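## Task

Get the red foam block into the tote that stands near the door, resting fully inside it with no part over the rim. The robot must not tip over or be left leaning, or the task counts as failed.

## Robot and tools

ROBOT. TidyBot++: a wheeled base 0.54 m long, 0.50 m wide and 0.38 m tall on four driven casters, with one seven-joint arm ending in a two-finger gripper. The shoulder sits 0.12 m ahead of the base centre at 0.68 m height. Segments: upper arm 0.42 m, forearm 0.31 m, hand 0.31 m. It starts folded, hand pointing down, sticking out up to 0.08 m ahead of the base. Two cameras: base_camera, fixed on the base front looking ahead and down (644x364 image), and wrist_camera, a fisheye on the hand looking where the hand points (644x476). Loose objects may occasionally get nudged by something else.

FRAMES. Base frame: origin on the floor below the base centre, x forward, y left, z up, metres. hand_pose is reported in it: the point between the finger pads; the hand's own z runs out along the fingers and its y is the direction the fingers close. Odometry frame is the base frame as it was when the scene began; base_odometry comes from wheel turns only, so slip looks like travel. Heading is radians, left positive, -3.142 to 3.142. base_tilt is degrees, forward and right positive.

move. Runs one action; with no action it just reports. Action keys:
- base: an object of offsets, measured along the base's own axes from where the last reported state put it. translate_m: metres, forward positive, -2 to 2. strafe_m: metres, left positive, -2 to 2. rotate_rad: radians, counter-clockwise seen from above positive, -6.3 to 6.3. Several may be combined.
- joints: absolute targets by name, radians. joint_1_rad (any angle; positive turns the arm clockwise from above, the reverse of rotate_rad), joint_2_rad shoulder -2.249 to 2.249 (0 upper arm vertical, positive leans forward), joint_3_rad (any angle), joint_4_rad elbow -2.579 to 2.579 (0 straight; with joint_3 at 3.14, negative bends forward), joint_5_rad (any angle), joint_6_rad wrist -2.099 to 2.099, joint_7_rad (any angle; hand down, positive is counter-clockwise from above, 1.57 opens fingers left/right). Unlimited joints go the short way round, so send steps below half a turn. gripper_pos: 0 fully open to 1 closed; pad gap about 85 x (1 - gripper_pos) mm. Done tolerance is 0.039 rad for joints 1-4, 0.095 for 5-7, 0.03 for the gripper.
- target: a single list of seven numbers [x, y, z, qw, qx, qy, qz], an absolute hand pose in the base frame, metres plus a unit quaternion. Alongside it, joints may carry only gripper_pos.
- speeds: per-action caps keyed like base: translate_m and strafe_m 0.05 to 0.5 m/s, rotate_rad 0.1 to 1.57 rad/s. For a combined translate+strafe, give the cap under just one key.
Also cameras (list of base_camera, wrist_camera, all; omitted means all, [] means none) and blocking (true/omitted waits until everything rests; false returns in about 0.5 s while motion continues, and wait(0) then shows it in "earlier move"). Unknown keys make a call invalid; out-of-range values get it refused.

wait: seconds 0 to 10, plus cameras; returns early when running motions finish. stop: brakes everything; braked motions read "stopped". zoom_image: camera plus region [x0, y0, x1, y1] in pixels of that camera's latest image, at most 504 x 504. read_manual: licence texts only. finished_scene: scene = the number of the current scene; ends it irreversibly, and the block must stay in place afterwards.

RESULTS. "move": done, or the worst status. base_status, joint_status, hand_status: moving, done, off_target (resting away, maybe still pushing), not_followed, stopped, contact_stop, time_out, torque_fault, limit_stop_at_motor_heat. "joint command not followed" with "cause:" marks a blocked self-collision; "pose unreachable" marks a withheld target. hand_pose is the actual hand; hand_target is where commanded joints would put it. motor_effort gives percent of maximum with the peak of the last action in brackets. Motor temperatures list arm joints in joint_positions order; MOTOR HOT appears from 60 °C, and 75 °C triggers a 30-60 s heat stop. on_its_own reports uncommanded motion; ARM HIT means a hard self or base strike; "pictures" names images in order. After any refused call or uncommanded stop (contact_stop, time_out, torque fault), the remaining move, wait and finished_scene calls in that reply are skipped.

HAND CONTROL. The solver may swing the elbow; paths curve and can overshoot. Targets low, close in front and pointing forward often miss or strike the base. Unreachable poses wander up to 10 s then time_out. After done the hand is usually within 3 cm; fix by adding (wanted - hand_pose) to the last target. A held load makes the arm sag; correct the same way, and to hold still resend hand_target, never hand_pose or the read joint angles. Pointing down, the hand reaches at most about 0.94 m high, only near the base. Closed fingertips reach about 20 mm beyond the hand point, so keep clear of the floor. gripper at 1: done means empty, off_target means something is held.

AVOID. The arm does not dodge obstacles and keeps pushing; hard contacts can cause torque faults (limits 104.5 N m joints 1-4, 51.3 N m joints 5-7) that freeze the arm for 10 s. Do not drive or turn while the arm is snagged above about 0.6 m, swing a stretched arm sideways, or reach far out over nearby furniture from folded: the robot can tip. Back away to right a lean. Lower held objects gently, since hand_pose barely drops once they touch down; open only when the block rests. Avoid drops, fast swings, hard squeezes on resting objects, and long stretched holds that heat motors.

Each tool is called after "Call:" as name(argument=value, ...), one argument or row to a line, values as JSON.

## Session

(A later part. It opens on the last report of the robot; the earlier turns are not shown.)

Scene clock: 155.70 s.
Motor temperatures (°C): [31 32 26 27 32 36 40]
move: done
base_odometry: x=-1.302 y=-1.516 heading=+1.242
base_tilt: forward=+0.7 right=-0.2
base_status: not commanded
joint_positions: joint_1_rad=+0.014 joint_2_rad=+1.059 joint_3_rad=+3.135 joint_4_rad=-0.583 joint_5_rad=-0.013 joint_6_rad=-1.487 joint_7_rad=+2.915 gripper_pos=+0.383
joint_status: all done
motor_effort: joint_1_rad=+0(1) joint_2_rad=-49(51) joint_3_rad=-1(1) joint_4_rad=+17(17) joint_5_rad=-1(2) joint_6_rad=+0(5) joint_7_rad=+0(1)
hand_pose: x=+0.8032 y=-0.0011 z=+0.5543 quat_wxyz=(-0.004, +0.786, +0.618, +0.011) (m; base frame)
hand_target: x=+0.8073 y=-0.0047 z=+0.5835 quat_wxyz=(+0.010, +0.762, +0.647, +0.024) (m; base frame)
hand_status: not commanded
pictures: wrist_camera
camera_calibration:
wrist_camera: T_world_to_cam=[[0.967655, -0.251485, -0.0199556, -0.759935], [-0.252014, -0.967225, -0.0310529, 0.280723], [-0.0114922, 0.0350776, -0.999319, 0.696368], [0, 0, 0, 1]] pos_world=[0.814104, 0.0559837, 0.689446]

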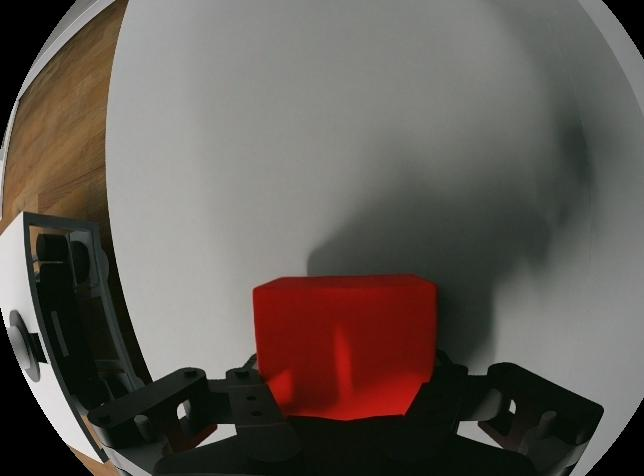

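Call:
move(
  base={"translate_m": -0.35},
  speeds={"translate_m": 0.3},
  cameras=["wrist_camera"],
)

Call:
move(
  base={"strafe_m": -1.96},
  joints={"joint_2_rad": 0.46, "joint_4_rad": -2.016, "joint_6_rad": -0.665},
)

Scene clock: 164.43 s.
Motor temperatures (°C): [31 32 26 27 32 36 40]
move: done
base_odometry: x=-1.416 y=-1.848 heading=+1.242
base_tilt: forward=+0.8 right=-0.3
base_status: done
joint_positions: joint_1_rad=+0.014 joint_2_rad=+1.053 joint_3_rad=+3.135 joint_4_rad=-0.583 joint_5_rad=-0.013 joint_6_rad=-1.487 joint_7_rad=+2.915 gripper_pos=+0.383
joint_status: not commanded
motor_effort: joint_1_rad=+0(2) joint_2_rad=-49(53) joint_3_rad=+1(2) joint_4_rad=+17(18) joint_5_rad=-1(2) joint_6_rad=+0(1) joint_7_rad=+0(1)
hand_pose: x=+0.8039 y=-0.0013 z=+0.5583 quat_wxyz=(-0.002, +0.786, +0.618, +0.013) (m; base frame)
hand_target: x=+0.8073 y=-0.0047 z=+0.5835 quat_wxyz=(+0.010, +0.762, +0.647, +0.024) (m; base frame)
hand_status: not commanded
pictures: wrist_camera
camera_calibration:
wrist_camera: T_world_to_cam=[[0.967667, -0.251823, -0.0143276, -0.763729], [-0.252166, -0.967141, -0.0324147, 0.281597], [-0.00569406, 0.0349796, -0.999372, 0.695677], [0, 0, 0, 1]] pos_world=[0.814006, 0.0556849, 0.693425]

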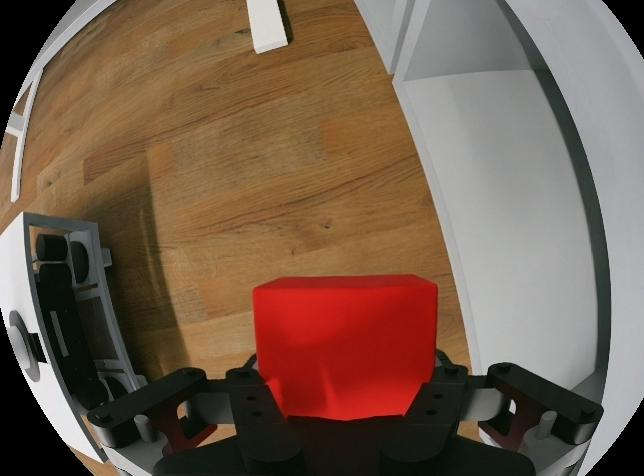

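Scene clock: 169.50 s.
Motor temperatures (°C): [31 32 26 27 32 36 40]
move: done
base_odometry: x=+0.439 y=-2.481 heading=+1.242
base_tilt: forward=+0.8 right=-0.2
base_status: done
joint_positions: joint_1_rad=+0.017 joint_2_rad=+0.488 joint_3_rad=+3.135 joint_4_rad=-2.000 joint_5_rad=-0.013 joint_6_rad=-0.703 joint_7_rad=+2.915 gripper_pos=+0.383
joint_status: all done
motor_effort: joint_1_rad=+1(5) joint_2_rad=-27(50) joint_3_rad=+1(2) joint_4_rad=+10(18) joint_5_rad=-1(2) joint_6_rad=+0(2) joint_7_rad=+0(1)
hand_pose: x=+0.4924 y=+0.0004 z=+0.4932 quat_wxyz=(-0.020, +0.789, +0.614, -0.015) (m; base frame)
hand_target: x=+0.5001 y=-0.0008 z=+0.5003 quat_wxyz=(-0.003, +0.764, +0.645, +0.003) (m; base frame)
hand_status: not commanded
pictures: base_camera, wrist_camera
camera_calibration:
wrist_camera: T_world_to_cam=[[0.962391, -0.260527, -0.0770024, -0.429231], [-0.261949, -0.965042, -0.00879798, 0.195795], [-0.0720184, 0.0286378, -0.996992, 0.660259], [0, 0, 0, 1]] pos_world=[0.511927, 0.0582156, 0.626944]

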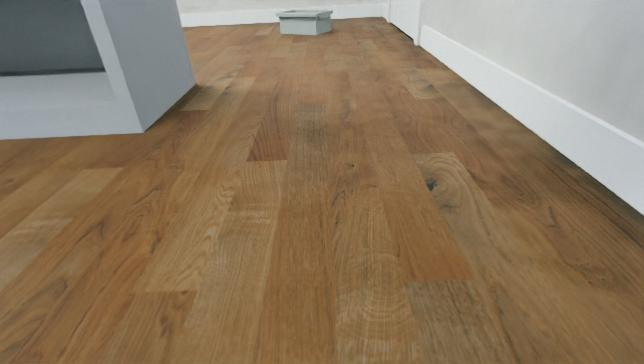

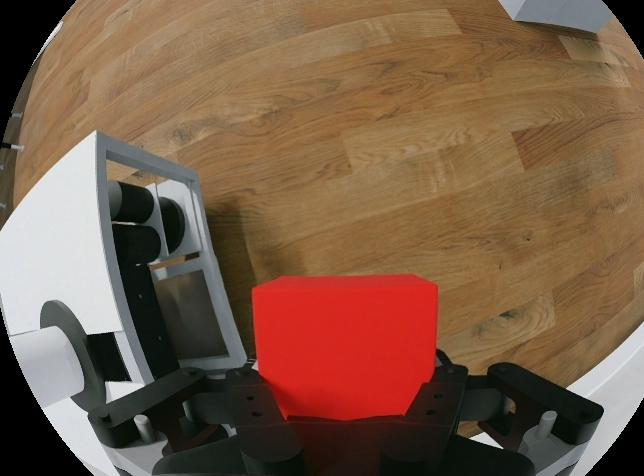

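Call:
move(
  base={"translate_m": 1.75},
)

Scene clock: 176.60 s.
Motor temperatures (°C): [31 32 26 27 32 36 40]
move: done
base_odometry: x=+1.005 y=-0.825 heading=+1.241
base_tilt: forward=+0.7 right=-0.3
base_status: done
joint_positions: joint_1_rad=+0.017 joint_2_rad=+0.481 joint_3_rad=+3.135 joint_4_rad=-2.005 joint_5_rad=-0.013 joint_6_rad=-0.698 joint_7_rad=+2.915 gripper_pos=+0.383
joint_status: not commanded
motor_effort: joint_1_rad=+1(1) joint_2_rad=-27(28) joint_3_rad=+0(1) joint_4_rad=+10(12) joint_5_rad=-2(2) joint_6_rad=+0(1) joint_7_rad=+0(1)
hand_pose: x=+0.4920 y=+0.0004 z=+0.4945 quat_wxyz=(-0.018, +0.789, +0.614, -0.013) (m; base frame)
hand_target: x=+0.5001 y=-0.0008 z=+0.5003 quat_wxyz=(-0.003, +0.764, +0.645, +0.003) (m; base frame)
hand_status: not commanded
pictures: base_camera, wrist_camera
camera_calibration:
wrist_camera: T_world_to_cam=[[0.962829, -0.260537, -0.0712722, -0.431883], [-0.261895, -0.965042, -0.0102505, 0.196405], [-0.06611, 0.0285353, -0.997404, 0.658901], [0, 0, 0, 1]] pos_world=[0.510827, 0.0582156, 0.628423]

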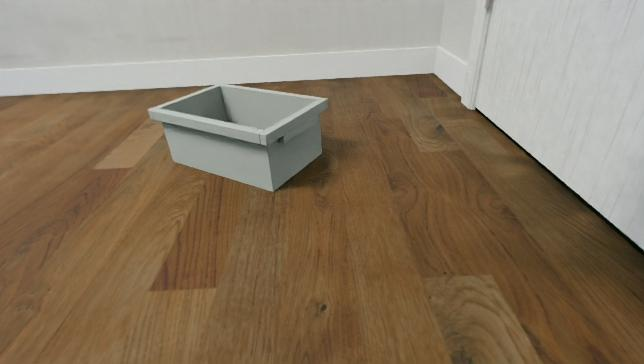

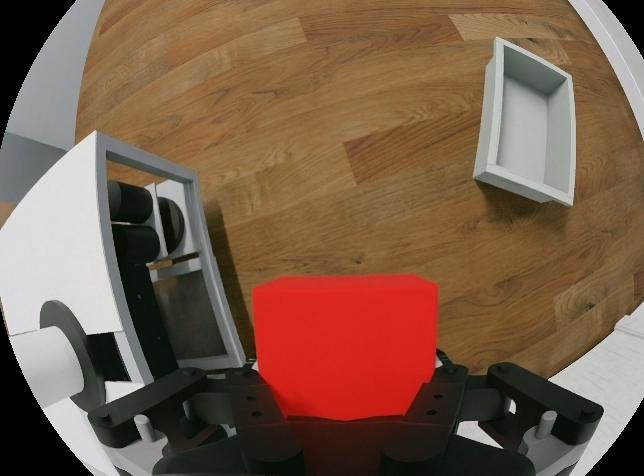

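Call:
zoom_image(
  camera="base_camera",
  region=[140, 70, 340, 200],
)

Scaled by 2.520.

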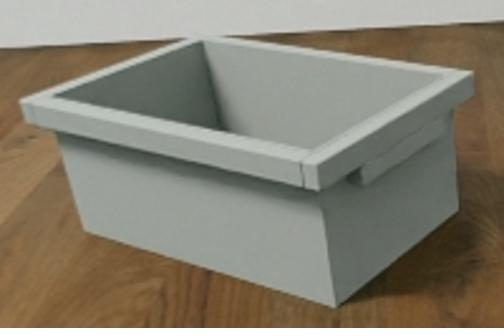

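Call:
move(
  base={"translate_m": 0.305, "strafe_m": 0.19},
  joints={"joint_2_rad": 1.13, "joint_4_rad": -1.60, "joint_6_rad": -0.38, "joint_7_rad": 0.98},
)

Scene clock: 188.53 s.
Motor temperatures (°C): [30 32 26 27 32 36 40]
move: done
base_odometry: x=+0.924 y=-0.475 heading=+1.241
base_tilt: forward=+0.7 right=-0.3
base_status: done
joint_positions: joint_1_rad=+0.016 joint_2_rad=+1.145 joint_3_rad=+3.135 joint_4_rad=-1.625 joint_5_rad=-0.013 joint_6_rad=-0.418 joint_7_rad=+1.071 gripper_pos=+0.383
joint_status: all done
motor_effort: joint_1_rad=+0(2) joint_2_rad=-39(42) joint_3_rad=+0(2) joint_4_rad=+6(12) joint_5_rad=+0(1) joint_6_rad=+0(2) joint_7_rad=+0(1)
hand_pose: x=+0.6021 y=-0.0006 z=+0.2520 quat_wxyz=(+0.000, +0.965, -0.259, -0.024) (m; base frame)
hand_target: x=+0.6351 y=-0.0029 z=+0.2622 quat_wxyz=(-0.009, +0.953, -0.303, +0.014) (m; base frame)
hand_status: not commanded
pictures: base_camera, wrist_camera
camera_calibration:
wrist_camera: T_world_to_cam=[[-0.516198, -0.856358, -0.0137864, 0.320258], [-0.856142, 0.515489, 0.0359462, 0.568828], [-0.0236761, 0.0303585, -0.999259, 0.399216], [0, 0, 0, 1]] pos_world=[0.661766, -0.0310889, 0.382888]

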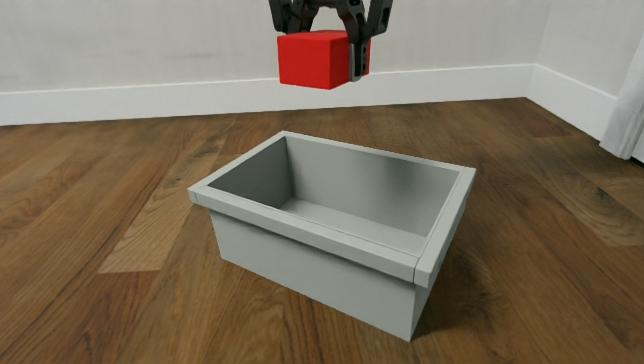

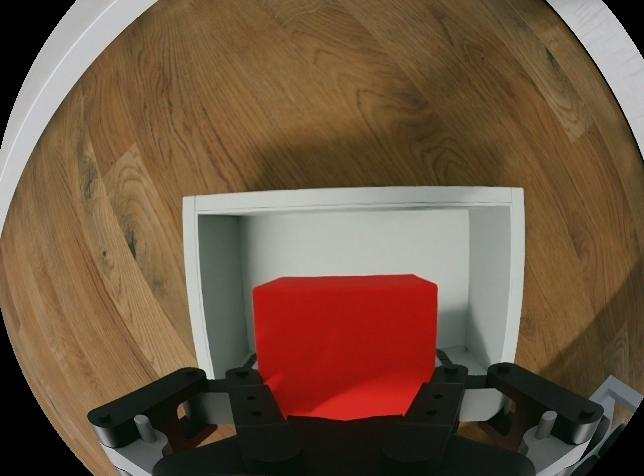

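Call:
move(
  target=[0.606, 0.0, 0.16, 0, 0.966, -0.259, 0],
)

Scene clock: 200.63 s.
Motor temperatures (°C): [30 32 26 27 32 36 40]
move: done
base_odometry: x=+0.924 y=-0.475 heading=+1.241
base_tilt: forward=+0.7 right=-0.2
base_status: not commanded
joint_positions: joint_1_rad=-0.029 joint_2_rad=+1.365 joint_3_rad=+3.189 joint_4_rad=-1.573 joint_5_rad=-0.189 joint_6_rad=-0.292 joint_7_rad=+1.193 gripper_pos=+0.383
joint_status: not commanded
motor_effort: joint_1_rad=+1(1) joint_2_rad=-40(43) joint_3_rad=+1(2) joint_4_rad=+3(6) joint_5_rad=+0(1) joint_6_rad=-1(1) joint_7_rad=-1(1)
hand_pose: x=+0.5690 y=+0.0019 z=+0.1495 quat_wxyz=(+0.008, +0.962, -0.269, -0.041) (m; base frame)
hand_target: x=+0.6060 y=+0.0000 z=+0.1600 quat_wxyz=(+0.000, +0.966, -0.259, +0.000) (m; base frame)
hand_status: done (0.039 m and 4.9 deg from the pose sent, 0.092 m and 2.7 deg at the start)
pictures: base_camera, wrist_camera
camera_calibration:
wrist_camera: T_world_to_cam=[[-0.532146, -0.846569, 0.0119297, 0.30904], [-0.844489, 0.53174, 0.0639597, 0.53203], [-0.0604898, 0.0239614, -0.997881, 0.31661], [0, 0, 0, 1]] pos_world=[0.632899, -0.0288643, 0.278224]

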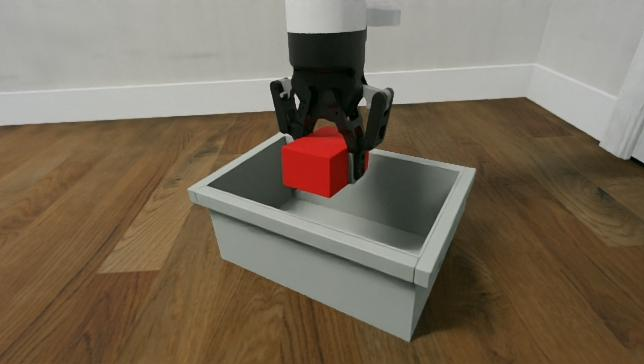

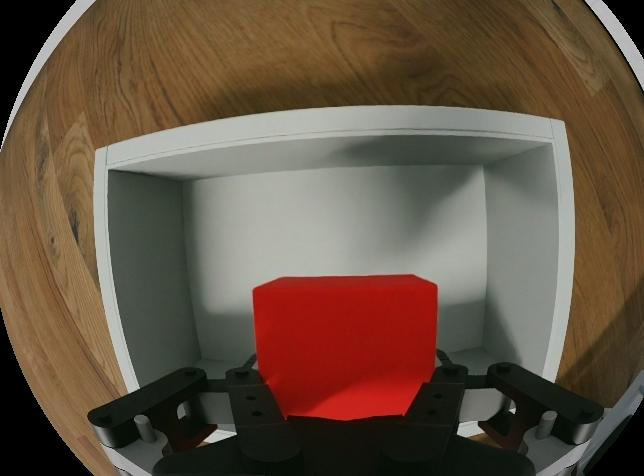

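Call:
move(
  joints={"joint_1_rad": 0.0, "joint_2_rad": 1.353, "joint_3_rad": 3.1416, "joint_4_rad": -1.508, "joint_5_rad": 0.0, "joint_6_rad": -0.20, "joint_7_rad": 0.96},
)

Scene clock: 209.27 s.
Motor temperatures (°C): [30 33 26 27 32 36 40]
move: done
base_odometry: x=+0.924 y=-0.475 heading=+1.241
base_tilt: forward=+0.7 right=-0.2
base_status: not commanded
joint_positions: joint_1_rad=-0.009 joint_2_rad=+1.365 joint_3_rad=+3.152 joint_4_rad=-1.525 joint_5_rad=-0.044 joint_6_rad=-0.236 joint_7_rad=+1.014 gripper_pos=+0.383
joint_status: all done
motor_effort: joint_1_rad=+1(2) joint_2_rad=-41(41) joint_3_rad=+1(2) joint_4_rad=+5(5) joint_5_rad=-1(1) joint_6_rad=+0(2) joint_7_rad=+0(1)
hand_pose: x=+0.6143 y=+0.0023 z=+0.1518 quat_wxyz=(-0.002, +0.956, -0.292, +0.008) (m; base frame)
hand_target: x=+0.6419 y=+0.0013 z=+0.1604 quat_wxyz=(-0.012, +0.953, -0.300, +0.038) (m; base frame)
hand_status: not commanded
pictures: base_camera, wrist_camera
camera_calibration:
wrist_camera: T_world_to_cam=[[-0.571561, -0.819748, -0.0364919, 0.365045], [-0.819591, 0.572482, -0.0231399, 0.567815], [0.0398598, 0.0166826, -0.999066, 0.260283], [0, 0, 0, 1]] pos_world=[0.663647, -0.0301603, 0.286501]

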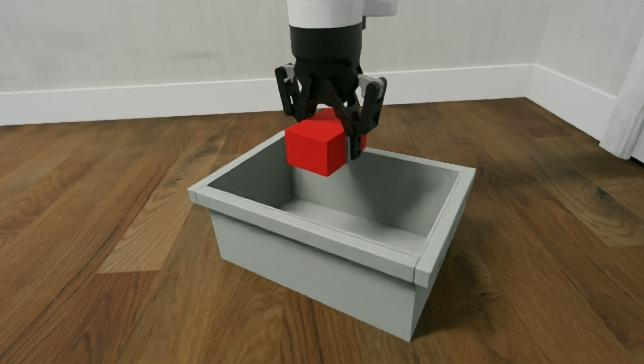

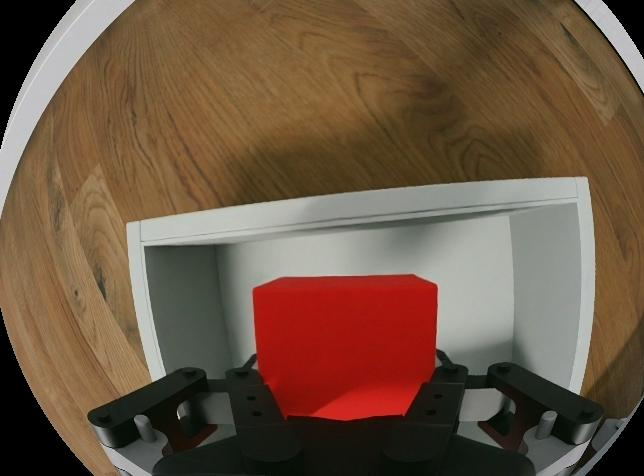

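Call:
move(
  base={"translate_m": -0.014, "strafe_m": 0.006},
  joints={"joint_2_rad": 1.47, "joint_4_rad": -1.423, "joint_6_rad": -0.18, "joint_7_rad": 1.0},
)

Call:
move(
  joints={"joint_2_rad": 1.566, "joint_4_rad": -1.335, "joint_6_rad": -0.175},
)

Scene clock: 213.87 s.
Motor temperatures (°C): [30 33 26 27 32 36 40]
move: done
base_odometry: x=+0.914 y=-0.486 heading=+1.241
base_tilt: forward=+0.8 right=-0.2
base_status: done
joint_positions: joint_1_rad=-0.007 joint_2_rad=+1.490 joint_3_rad=+3.152 joint_4_rad=-1.443 joint_5_rad=-0.044 joint_6_rad=-0.215 joint_7_rad=+1.014 gripper_pos=+0.383
joint_status: all done
motor_effort: joint_1_rad=+1(2) joint_2_rad=-41(44) joint_3_rad=+0(1) joint_4_rad=+3(6) joint_5_rad=+0(1) joint_6_rad=+1(1) joint_7_rad=+0(1)
hand_pose: x=+0.6014 y=+0.0013 z=+0.0969 quat_wxyz=(+0.002, +0.956, -0.292, -0.003) (m; base frame)
hand_target: x=+0.6363 y=+0.0013 z=+0.1089 quat_wxyz=(-0.010, +0.959, -0.281, +0.033) (m; base frame)
hand_status: not commanded
pictures: base_camera, wrist_camera
camera_calibration:
wrist_camera: T_world_to_cam=[[-0.572443, -0.81964, -0.0223451, 0.354005], [-0.819771, 0.57267, -0.00494847, 0.554792], [0.0168524, 0.0154852, -0.999738, 0.219907], [0, 0, 0, 1]] pos_world=[0.653744, -0.0309615, 0.230505]

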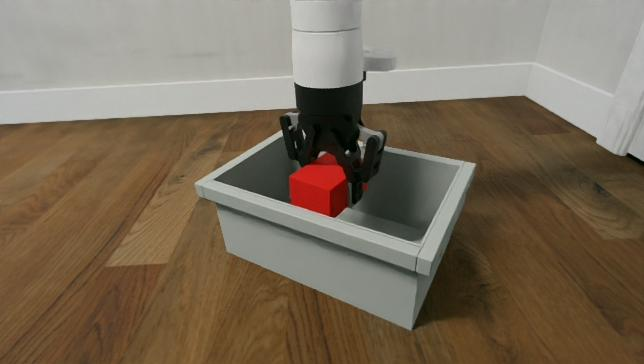

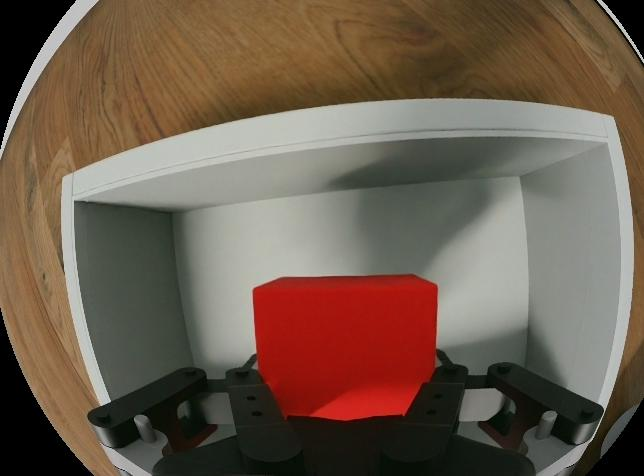

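Scene clock: 214.87 s.
Motor temperatures (°C): [30 33 26 27 32 36 40]
move: done
base_odometry: x=+0.914 y=-0.486 heading=+1.241
base_tilt: forward=+0.7 right=-0.3
base_status: not commanded
joint_positions: joint_1_rad=-0.007 joint_2_rad=+1.580 joint_3_rad=+3.152 joint_4_rad=-1.354 joint_5_rad=-0.044 joint_6_rad=-0.209 joint_7_rad=+1.014 gripper_pos=+0.383
joint_status: all done
motor_effort: joint_1_rad=+0(1) joint_2_rad=-41(44) joint_3_rad=-1(1) joint_4_rad=+4(5) joint_5_rad=-1(1) joint_6_rad=+0(1) joint_7_rad=+0(1)
hand_pose: x=+0.6043 y=+0.0013 z=+0.0588 quat_wxyz=(+0.001, +0.956, -0.292, +0.000) (m; base frame)
hand_target: x=+0.6350 y=+0.0013 z=+0.0679 quat_wxyz=(-0.009, +0.959, -0.281, +0.031) (m; base frame)
hand_status: not commanded
pictures: base_camera, wrist_camera
camera_calibration:
wrist_camera: T_world_to_cam=[[-0.571604, -0.820135, -0.0254632, 0.354454], [-0.820214, 0.571969, -0.00998763, 0.557645], [0.0227554, 0.0151763, -0.999626, 0.178099], [0, 0, 0, 1]] pos_world=[0.655943, -0.0309581, 0.192628]

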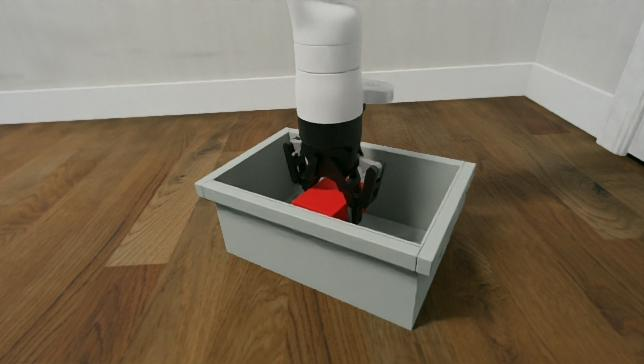

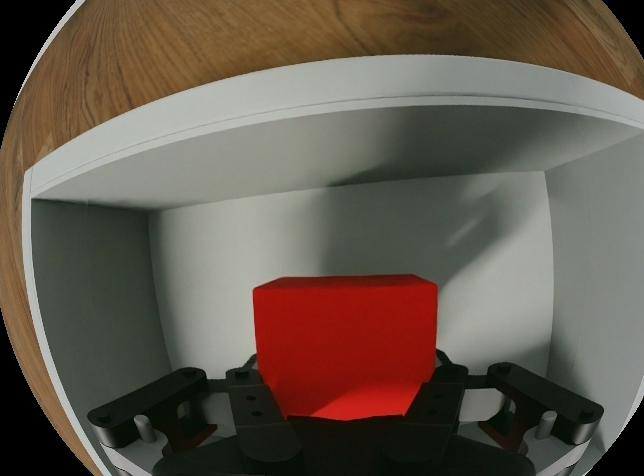

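Call:
move(
  joints={"joint_2_rad": 1.614, "joint_4_rad": -1.284, "joint_6_rad": -0.18},
  cameras=["base_camera"],
)

Call:
move(
  joints={"joint_2_rad": 1.638, "joint_4_rad": -1.258, "joint_6_rad": -0.182},
  cameras=["base_camera"],
)

Scene clock: 217.30 s.
Motor temperatures (°C): [30 33 26 27 32 36 40]
move: done
base_odometry: x=+0.914 y=-0.486 heading=+1.241
base_tilt: forward=+0.8 right=-0.2
base_status: not commanded
joint_positions: joint_1_rad=-0.007 joint_2_rad=+1.623 joint_3_rad=+3.152 joint_4_rad=-1.301 joint_5_rad=-0.044 joint_6_rad=-0.209 joint_7_rad=+1.014 gripper_pos=+0.383
joint_status: all done
motor_effort: joint_1_rad=+1(1) joint_2_rad=-41(43) joint_3_rad=+0(1) joint_4_rad=+4(5) joint_5_rad=-1(1) joint_6_rad=+0(2) joint_7_rad=+0(1)
hand_pose: x=+0.6100 y=+0.0013 z=+0.0416 quat_wxyz=(-0.001, +0.957, -0.292, +0.005) (m; base frame)
hand_target: x=+0.6350 y=+0.0013 z=+0.0479 quat_wxyz=(-0.009, +0.959, -0.281, +0.030) (m; base frame)
hand_status: not commanded
pictures: base_camera

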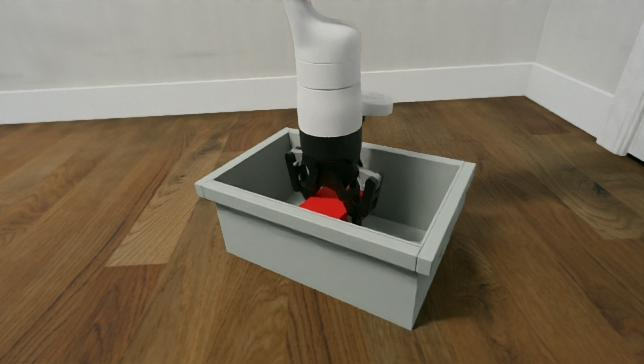

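Scene clock: 217.97 s.
Motor temperatures (°C): [30 33 26 27 32 36 40]
move: done
base_odometry: x=+0.914 y=-0.486 heading=+1.241
base_tilt: forward=+0.7 right=-0.3
base_status: not commanded
joint_positions: joint_1_rad=-0.007 joint_2_rad=+1.645 joint_3_rad=+3.152 joint_4_rad=-1.275 joint_5_rad=-0.044 joint_6_rad=-0.209 joint_7_rad=+1.014 gripper_pos=+0.383
joint_status: all done
motor_effort: joint_1_rad=+1(1) joint_2_rad=-41(42) joint_3_rad=+0(1) joint_4_rad=+4(5) joint_5_rad=-1(1) joint_6_rad=+1(1) joint_7_rad=-1(1)
hand_pose: x=+0.6116 y=+0.0014 z=+0.0325 quat_wxyz=(-0.001, +0.957, -0.291, +0.006) (m; base frame)
hand_target: x=+0.6350 y=+0.0013 z=+0.0380 quat_wxyz=(-0.009, +0.959, -0.281, +0.030) (m; base frame)
hand_status: not commanded
pictures: base_camera

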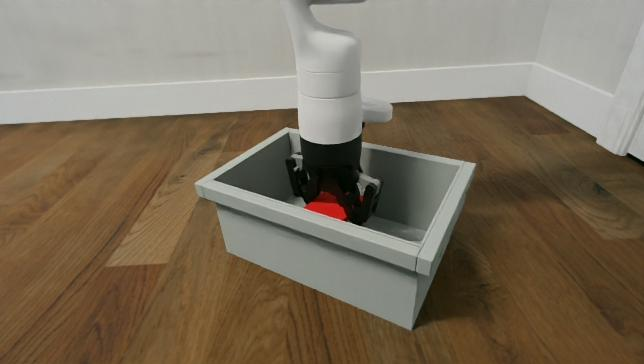

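Call:
move(
  joints={"joint_2_rad": 1.656, "joint_4_rad": -1.239, "joint_6_rad": -0.183},
  cameras=["wrist_camera"],
)

Scene clock: 219.63 s.
Motor temperatures (°C): [30 33 26 27 32 36 40]
move: done
base_odometry: x=+0.914 y=-0.486 heading=+1.241
base_tilt: forward=+0.8 right=-0.2
base_status: not commanded
joint_positions: joint_1_rad=-0.007 joint_2_rad=+1.662 joint_3_rad=+3.152 joint_4_rad=-1.257 joint_5_rad=-0.044 joint_6_rad=-0.209 joint_7_rad=+1.014 gripper_pos=+0.383
joint_status: all done
motor_effort: joint_1_rad=+1(1) joint_2_rad=-41(42) joint_3_rad=-1(1) joint_4_rad=+4(5) joint_5_rad=+0(1) joint_6_rad=+0(2) joint_7_rad=+0(1)
hand_pose: x=+0.6120 y=+0.0014 z=+0.0255 quat_wxyz=(-0.001, +0.957, -0.291, +0.007) (m; base frame)
hand_target: x=+0.6347 y=+0.0013 z=+0.0305 quat_wxyz=(-0.009, +0.959, -0.281, +0.030) (m; base frame)
hand_status: not commanded
pictures: wrist_camera
camera_calibration:
wrist_camera: T_world_to_cam=[[-0.570274, -0.820739, -0.0342871, 0.357569], [-0.820577, 0.571097, -0.0223941, 0.564079], [0.037961, 0.0153645, -0.999161, 0.135411], [0, 0, 0, 1]] pos_world=[0.661643, -0.0307537, 0.16019]

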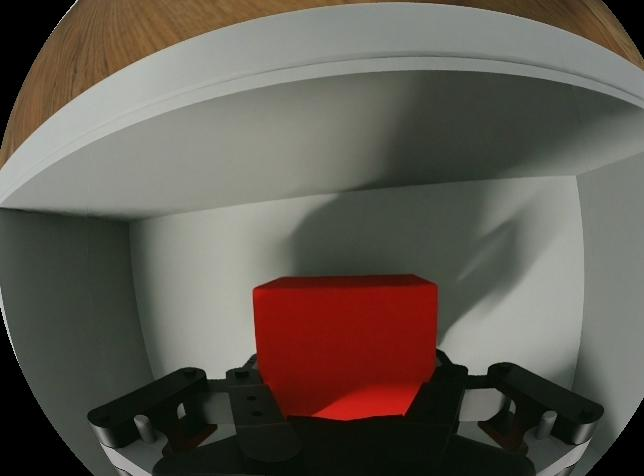

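Call:
move(
  joints={"joint_2_rad": 1.673, "joint_4_rad": -1.221, "joint_6_rad": -0.184},
  cameras=["wrist_camera"],
)

Scene clock: 223.00 s.
Motor temperatures (°C): [30 33 26 26 32 36 40]
move: done
base_odometry: x=+0.914 y=-0.486 heading=+1.241
base_tilt: forward=+0.7 right=-0.2
base_status: not commanded
joint_positions: joint_1_rad=-0.007 joint_2_rad=+1.679 joint_3_rad=+3.152 joint_4_rad=-1.239 joint_5_rad=-0.044 joint_6_rad=-0.209 joint_7_rad=+1.014 gripper_pos=+0.383
joint_status: all done
motor_effort: joint_1_rad=+0(1) joint_2_rad=-42(42) joint_3_rad=+0(1) joint_4_rad=+4(5) joint_5_rad=+0(1) joint_6_rad=+0(1) joint_7_rad=+0(1)
hand_pose: x=+0.6121 y=+0.0014 z=+0.0186 quat_wxyz=(-0.002, +0.957, -0.291, +0.008) (m; base frame)
hand_target: x=+0.6344 y=+0.0013 z=+0.0234 quat_wxyz=(-0.009, +0.959, -0.281, +0.030) (m; base frame)
hand_status: not commanded
pictures: wrist_camera
camera_calibration:
wrist_camera: T_world_to_cam=[[-0.570095, -0.82083, -0.0350509, 0.357272], [-0.820644, 0.570963, -0.0233311, 0.564026], [0.0391636, 0.0154634, -0.999113, 0.127726], [0, 0, 0, 1]] pos_world=[0.661542, -0.0307531, 0.153295]

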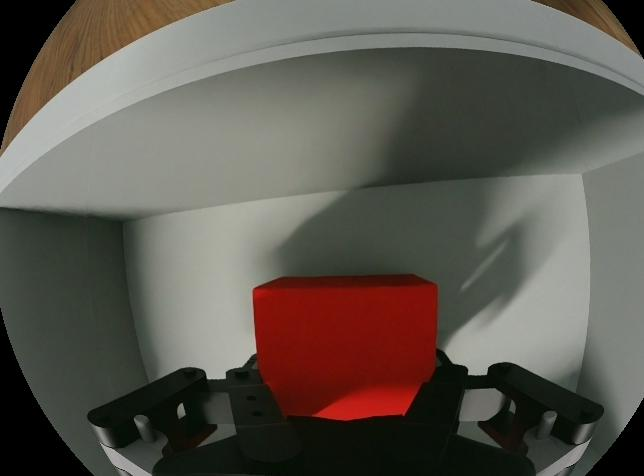

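Call:
move(
  joints={"joint_2_rad": 1.690, "joint_4_rad": -1.203, "joint_6_rad": -0.185},
  cameras=["wrist_camera"],
)

Scene clock: 224.77 s.
Motor temperatures (°C): [30 33 26 26 32 36 40]
move: done
base_odometry: x=+0.914 y=-0.486 heading=+1.241
base_tilt: forward=+0.8 right=-0.3
base_status: not commanded
joint_positions: joint_1_rad=-0.007 joint_2_rad=+1.689 joint_3_rad=+3.152 joint_4_rad=-1.223 joint_5_rad=-0.044 joint_6_rad=-0.208 joint_7_rad=+1.014 gripper_pos=+0.383
joint_status: all done
motor_effort: joint_1_rad=+1(1) joint_2_rad=-38(41) joint_3_rad=+0(1) joint_4_rad=+5(7) joint_5_rad=+0(1) joint_6_rad=+2(4) joint_7_rad=+0(1)
hand_pose: x=+0.6153 y=+0.0015 z=+0.0148 quat_wxyz=(-0.003, +0.957, -0.291, +0.011) (m; base frame)
hand_target: x=+0.6339 y=+0.0013 z=+0.0164 quat_wxyz=(-0.009, +0.959, -0.281, +0.030) (m; base frame)
hand_status: not commanded
pictures: wrist_camera
camera_calibration:
wrist_camera: T_world_to_cam=[[-0.569674, -0.820959, -0.0386943, 0.358864], [-0.820607, 0.570777, -0.0285997, 0.566616], [0.045565, 0.0154603, -0.998842, 0.119869], [0, 0, 0, 1]] pos_world=[0.663942, -0.0306522, 0.149821]

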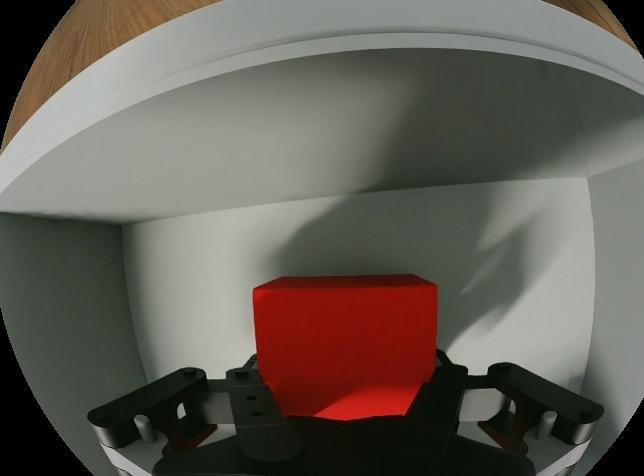

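Call:
move(
  joints={"gripper_pos": 0.05},
  cameras=["wrist_camera"],
)

Call:
move(
  joints={"joint_2_rad": 1.566, "joint_4_rad": -1.335, "joint_6_rad": -0.20},
  cameras=["wrist_camera"],
)

Scene clock: 228.40 s.
Motor temperatures (°C): [30 33 26 26 32 36 40]
move: done
base_odometry: x=+0.914 y=-0.486 heading=+1.241
base_tilt: forward=+0.7 right=-0.3
base_status: not commanded
joint_positions: joint_1_rad=-0.007 joint_2_rad=+1.699 joint_3_rad=+3.152 joint_4_rad=-1.219 joint_5_rad=-0.044 joint_6_rad=-0.204 joint_7_rad=+1.014 gripper_pos=+0.050
joint_status: all done
motor_effort: joint_1_rad=+1(1) joint_2_rad=-41(42) joint_3_rad=+0(1) joint_4_rad=+4(6) joint_5_rad=+0(1) joint_6_rad=+1(3) joint_7_rad=+0(1)
hand_pose: x=+0.6122 y=+0.0014 z=+0.0102 quat_wxyz=(-0.002, +0.957, -0.291, +0.010) (m; base frame)
hand_target: x=+0.6339 y=+0.0013 z=+0.0164 quat_wxyz=(-0.009, +0.959, -0.281, +0.030) (m; base frame)
hand_status: not commanded
pictures: wrist_camera
camera_calibration:
wrist_camera: T_world_to_cam=[[-0.569762, -0.820969, -0.0371617, 0.356836], [-0.820676, 0.570768, -0.0267427, 0.564013], [0.0431657, 0.0152607, -0.998951, 0.116789], [0, 0, 0, 1]] pos_world=[0.661142, -0.0307522, 0.145011]

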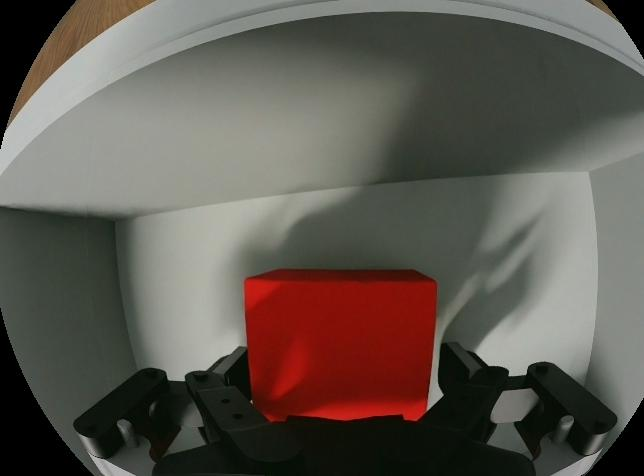

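Scene clock: 229.70 s.
Motor temperatures (°C): [30 33 26 26 32 36 40]
move: done
base_odometry: x=+0.914 y=-0.486 heading=+1.241
base_tilt: forward=+0.8 right=-0.2
base_status: not commanded
joint_positions: joint_1_rad=-0.007 joint_2_rad=+1.586 joint_3_rad=+3.152 joint_4_rad=-1.319 joint_5_rad=-0.044 joint_6_rad=-0.204 joint_7_rad=+1.014 gripper_pos=+0.050
joint_status: all done
motor_effort: joint_1_rad=+1(1) joint_2_rad=-42(44) joint_3_rad=+0(1) joint_4_rad=+4(5) joint_5_rad=+0(2) joint_6_rad=+0(2) joint_7_rad=+0(1)
hand_pose: x=+0.6237 y=+0.0014 z=+0.0585 quat_wxyz=(-0.004, +0.956, -0.292, +0.016) (m; base frame)
hand_target: x=+0.6273 y=+0.0013 z=+0.0675 quat_wxyz=(-0.006, +0.959, -0.281, +0.019) (m; base frame)
hand_status: not commanded
pictures: wrist_camera
camera_calibration:
wrist_camera: T_world_to_cam=[[-0.570031, -0.820408, -0.0446824, 0.36578], [-0.819694, 0.571575, -0.0374621, 0.574652], [0.0562735, 0.0152714, -0.998299, 0.156358], [0, 0, 0, 1]] pos_world=[0.670745, -0.0307561, 0.193964]

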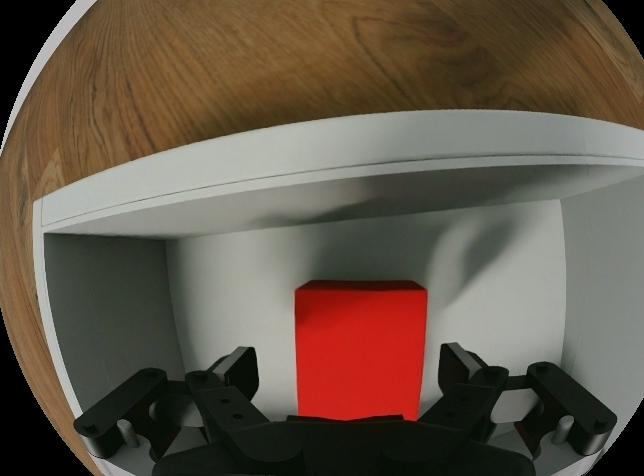

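Call:
move(
  joints={"joint_2_rad": 1.40, "joint_4_rad": -1.47, "joint_6_rad": -0.24},
  cameras=[],
)

Call:
move(
  joints={"joint_2_rad": 1.13, "joint_4_rad": -1.60, "joint_6_rad": -0.38},
)

Scene clock: 232.77 s.
Motor temperatures (°C): [30 33 26 26 32 36 40]
move: done
base_odometry: x=+0.914 y=-0.486 heading=+1.241
base_tilt: forward=+0.7 right=-0.4
base_status: not commanded
joint_positions: joint_1_rad=-0.007 joint_2_rad=+1.416 joint_3_rad=+3.152 joint_4_rad=-1.452 joint_5_rad=-0.044 joint_6_rad=-0.209 joint_7_rad=+1.014 gripper_pos=+0.050
joint_status: all done
motor_effort: joint_1_rad=+1(1) joint_2_rad=-42(44) joint_3_rad=+0(1) joint_4_rad=+5(6) joint_5_rad=-1(1) joint_6_rad=+1(1) joint_7_rad=-1(1)
hand_pose: x=+0.6397 y=+0.0015 z=+0.1330 quat_wxyz=(-0.009, +0.956, -0.292, +0.031) (m; base frame)
hand_target: x=+0.6278 y=+0.0013 z=+0.1393 quat_wxyz=(-0.004, +0.959, -0.282, +0.015) (m; base frame)
hand_status: not commanded
pictures: none
No camera images: "cameras" was empty.

Scene clock: 234.37 s.
Motor temperatures (°C): [30 33 26 26 32 36 40]
move: done
base_odometry: x=+0.914 y=-0.486 heading=+1.241
base_tilt: forward=+0.8 right=-0.2
base_status: not commanded
joint_positions: joint_1_rad=-0.007 joint_2_rad=+1.147 joint_3_rad=+3.152 joint_4_rad=-1.582 joint_5_rad=-0.044 joint_6_rad=-0.341 joint_7_rad=+1.014 gripper_pos=+0.050
joint_status: all done
motor_effort: joint_1_rad=+1(1) joint_2_rad=-41(44) joint_3_rad=+0(1) joint_4_rad=+7(8) joint_5_rad=+0(1) joint_6_rad=+1(2) joint_7_rad=+0(1)
hand_pose: x=+0.6509 y=+0.0035 z=+0.2563 quat_wxyz=(-0.013, +0.956, -0.293, +0.033) (m; base frame)
hand_target: x=+0.6351 y=+0.0013 z=+0.2621 quat_wxyz=(-0.004, +0.959, -0.282, +0.015) (m; base frame)
hand_status: not commanded
pictures: base_camera, wrist_camera
camera_calibration:
wrist_camera: T_world_to_cam=[[-0.569646, -0.818695, -0.072398, 0.398672], [-0.81638, 0.57381, -0.0653066, 0.608232], [0.0950089, 0.0219026, -0.995235, 0.326307], [0, 0, 0, 1]] pos_world=[0.692649, -0.0297658, 0.393337]

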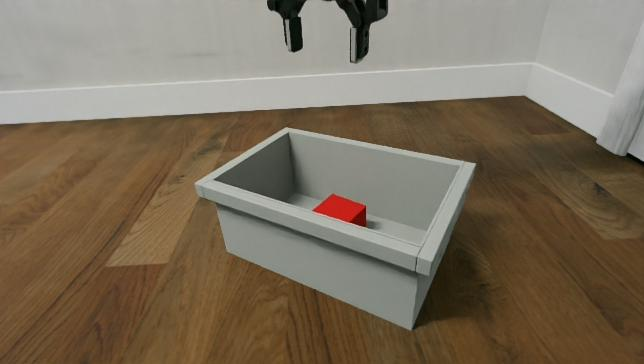

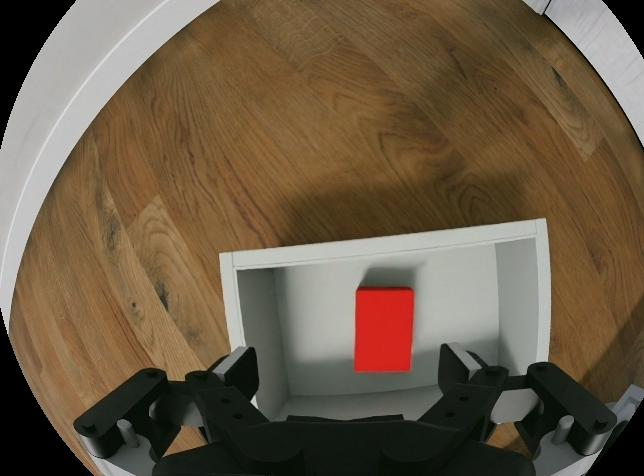

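The block lies flat on the tote's floor, and the hand is clear of it.

Call:
finished_scene(
  scene=1,
)

The scene is finished: the task was done.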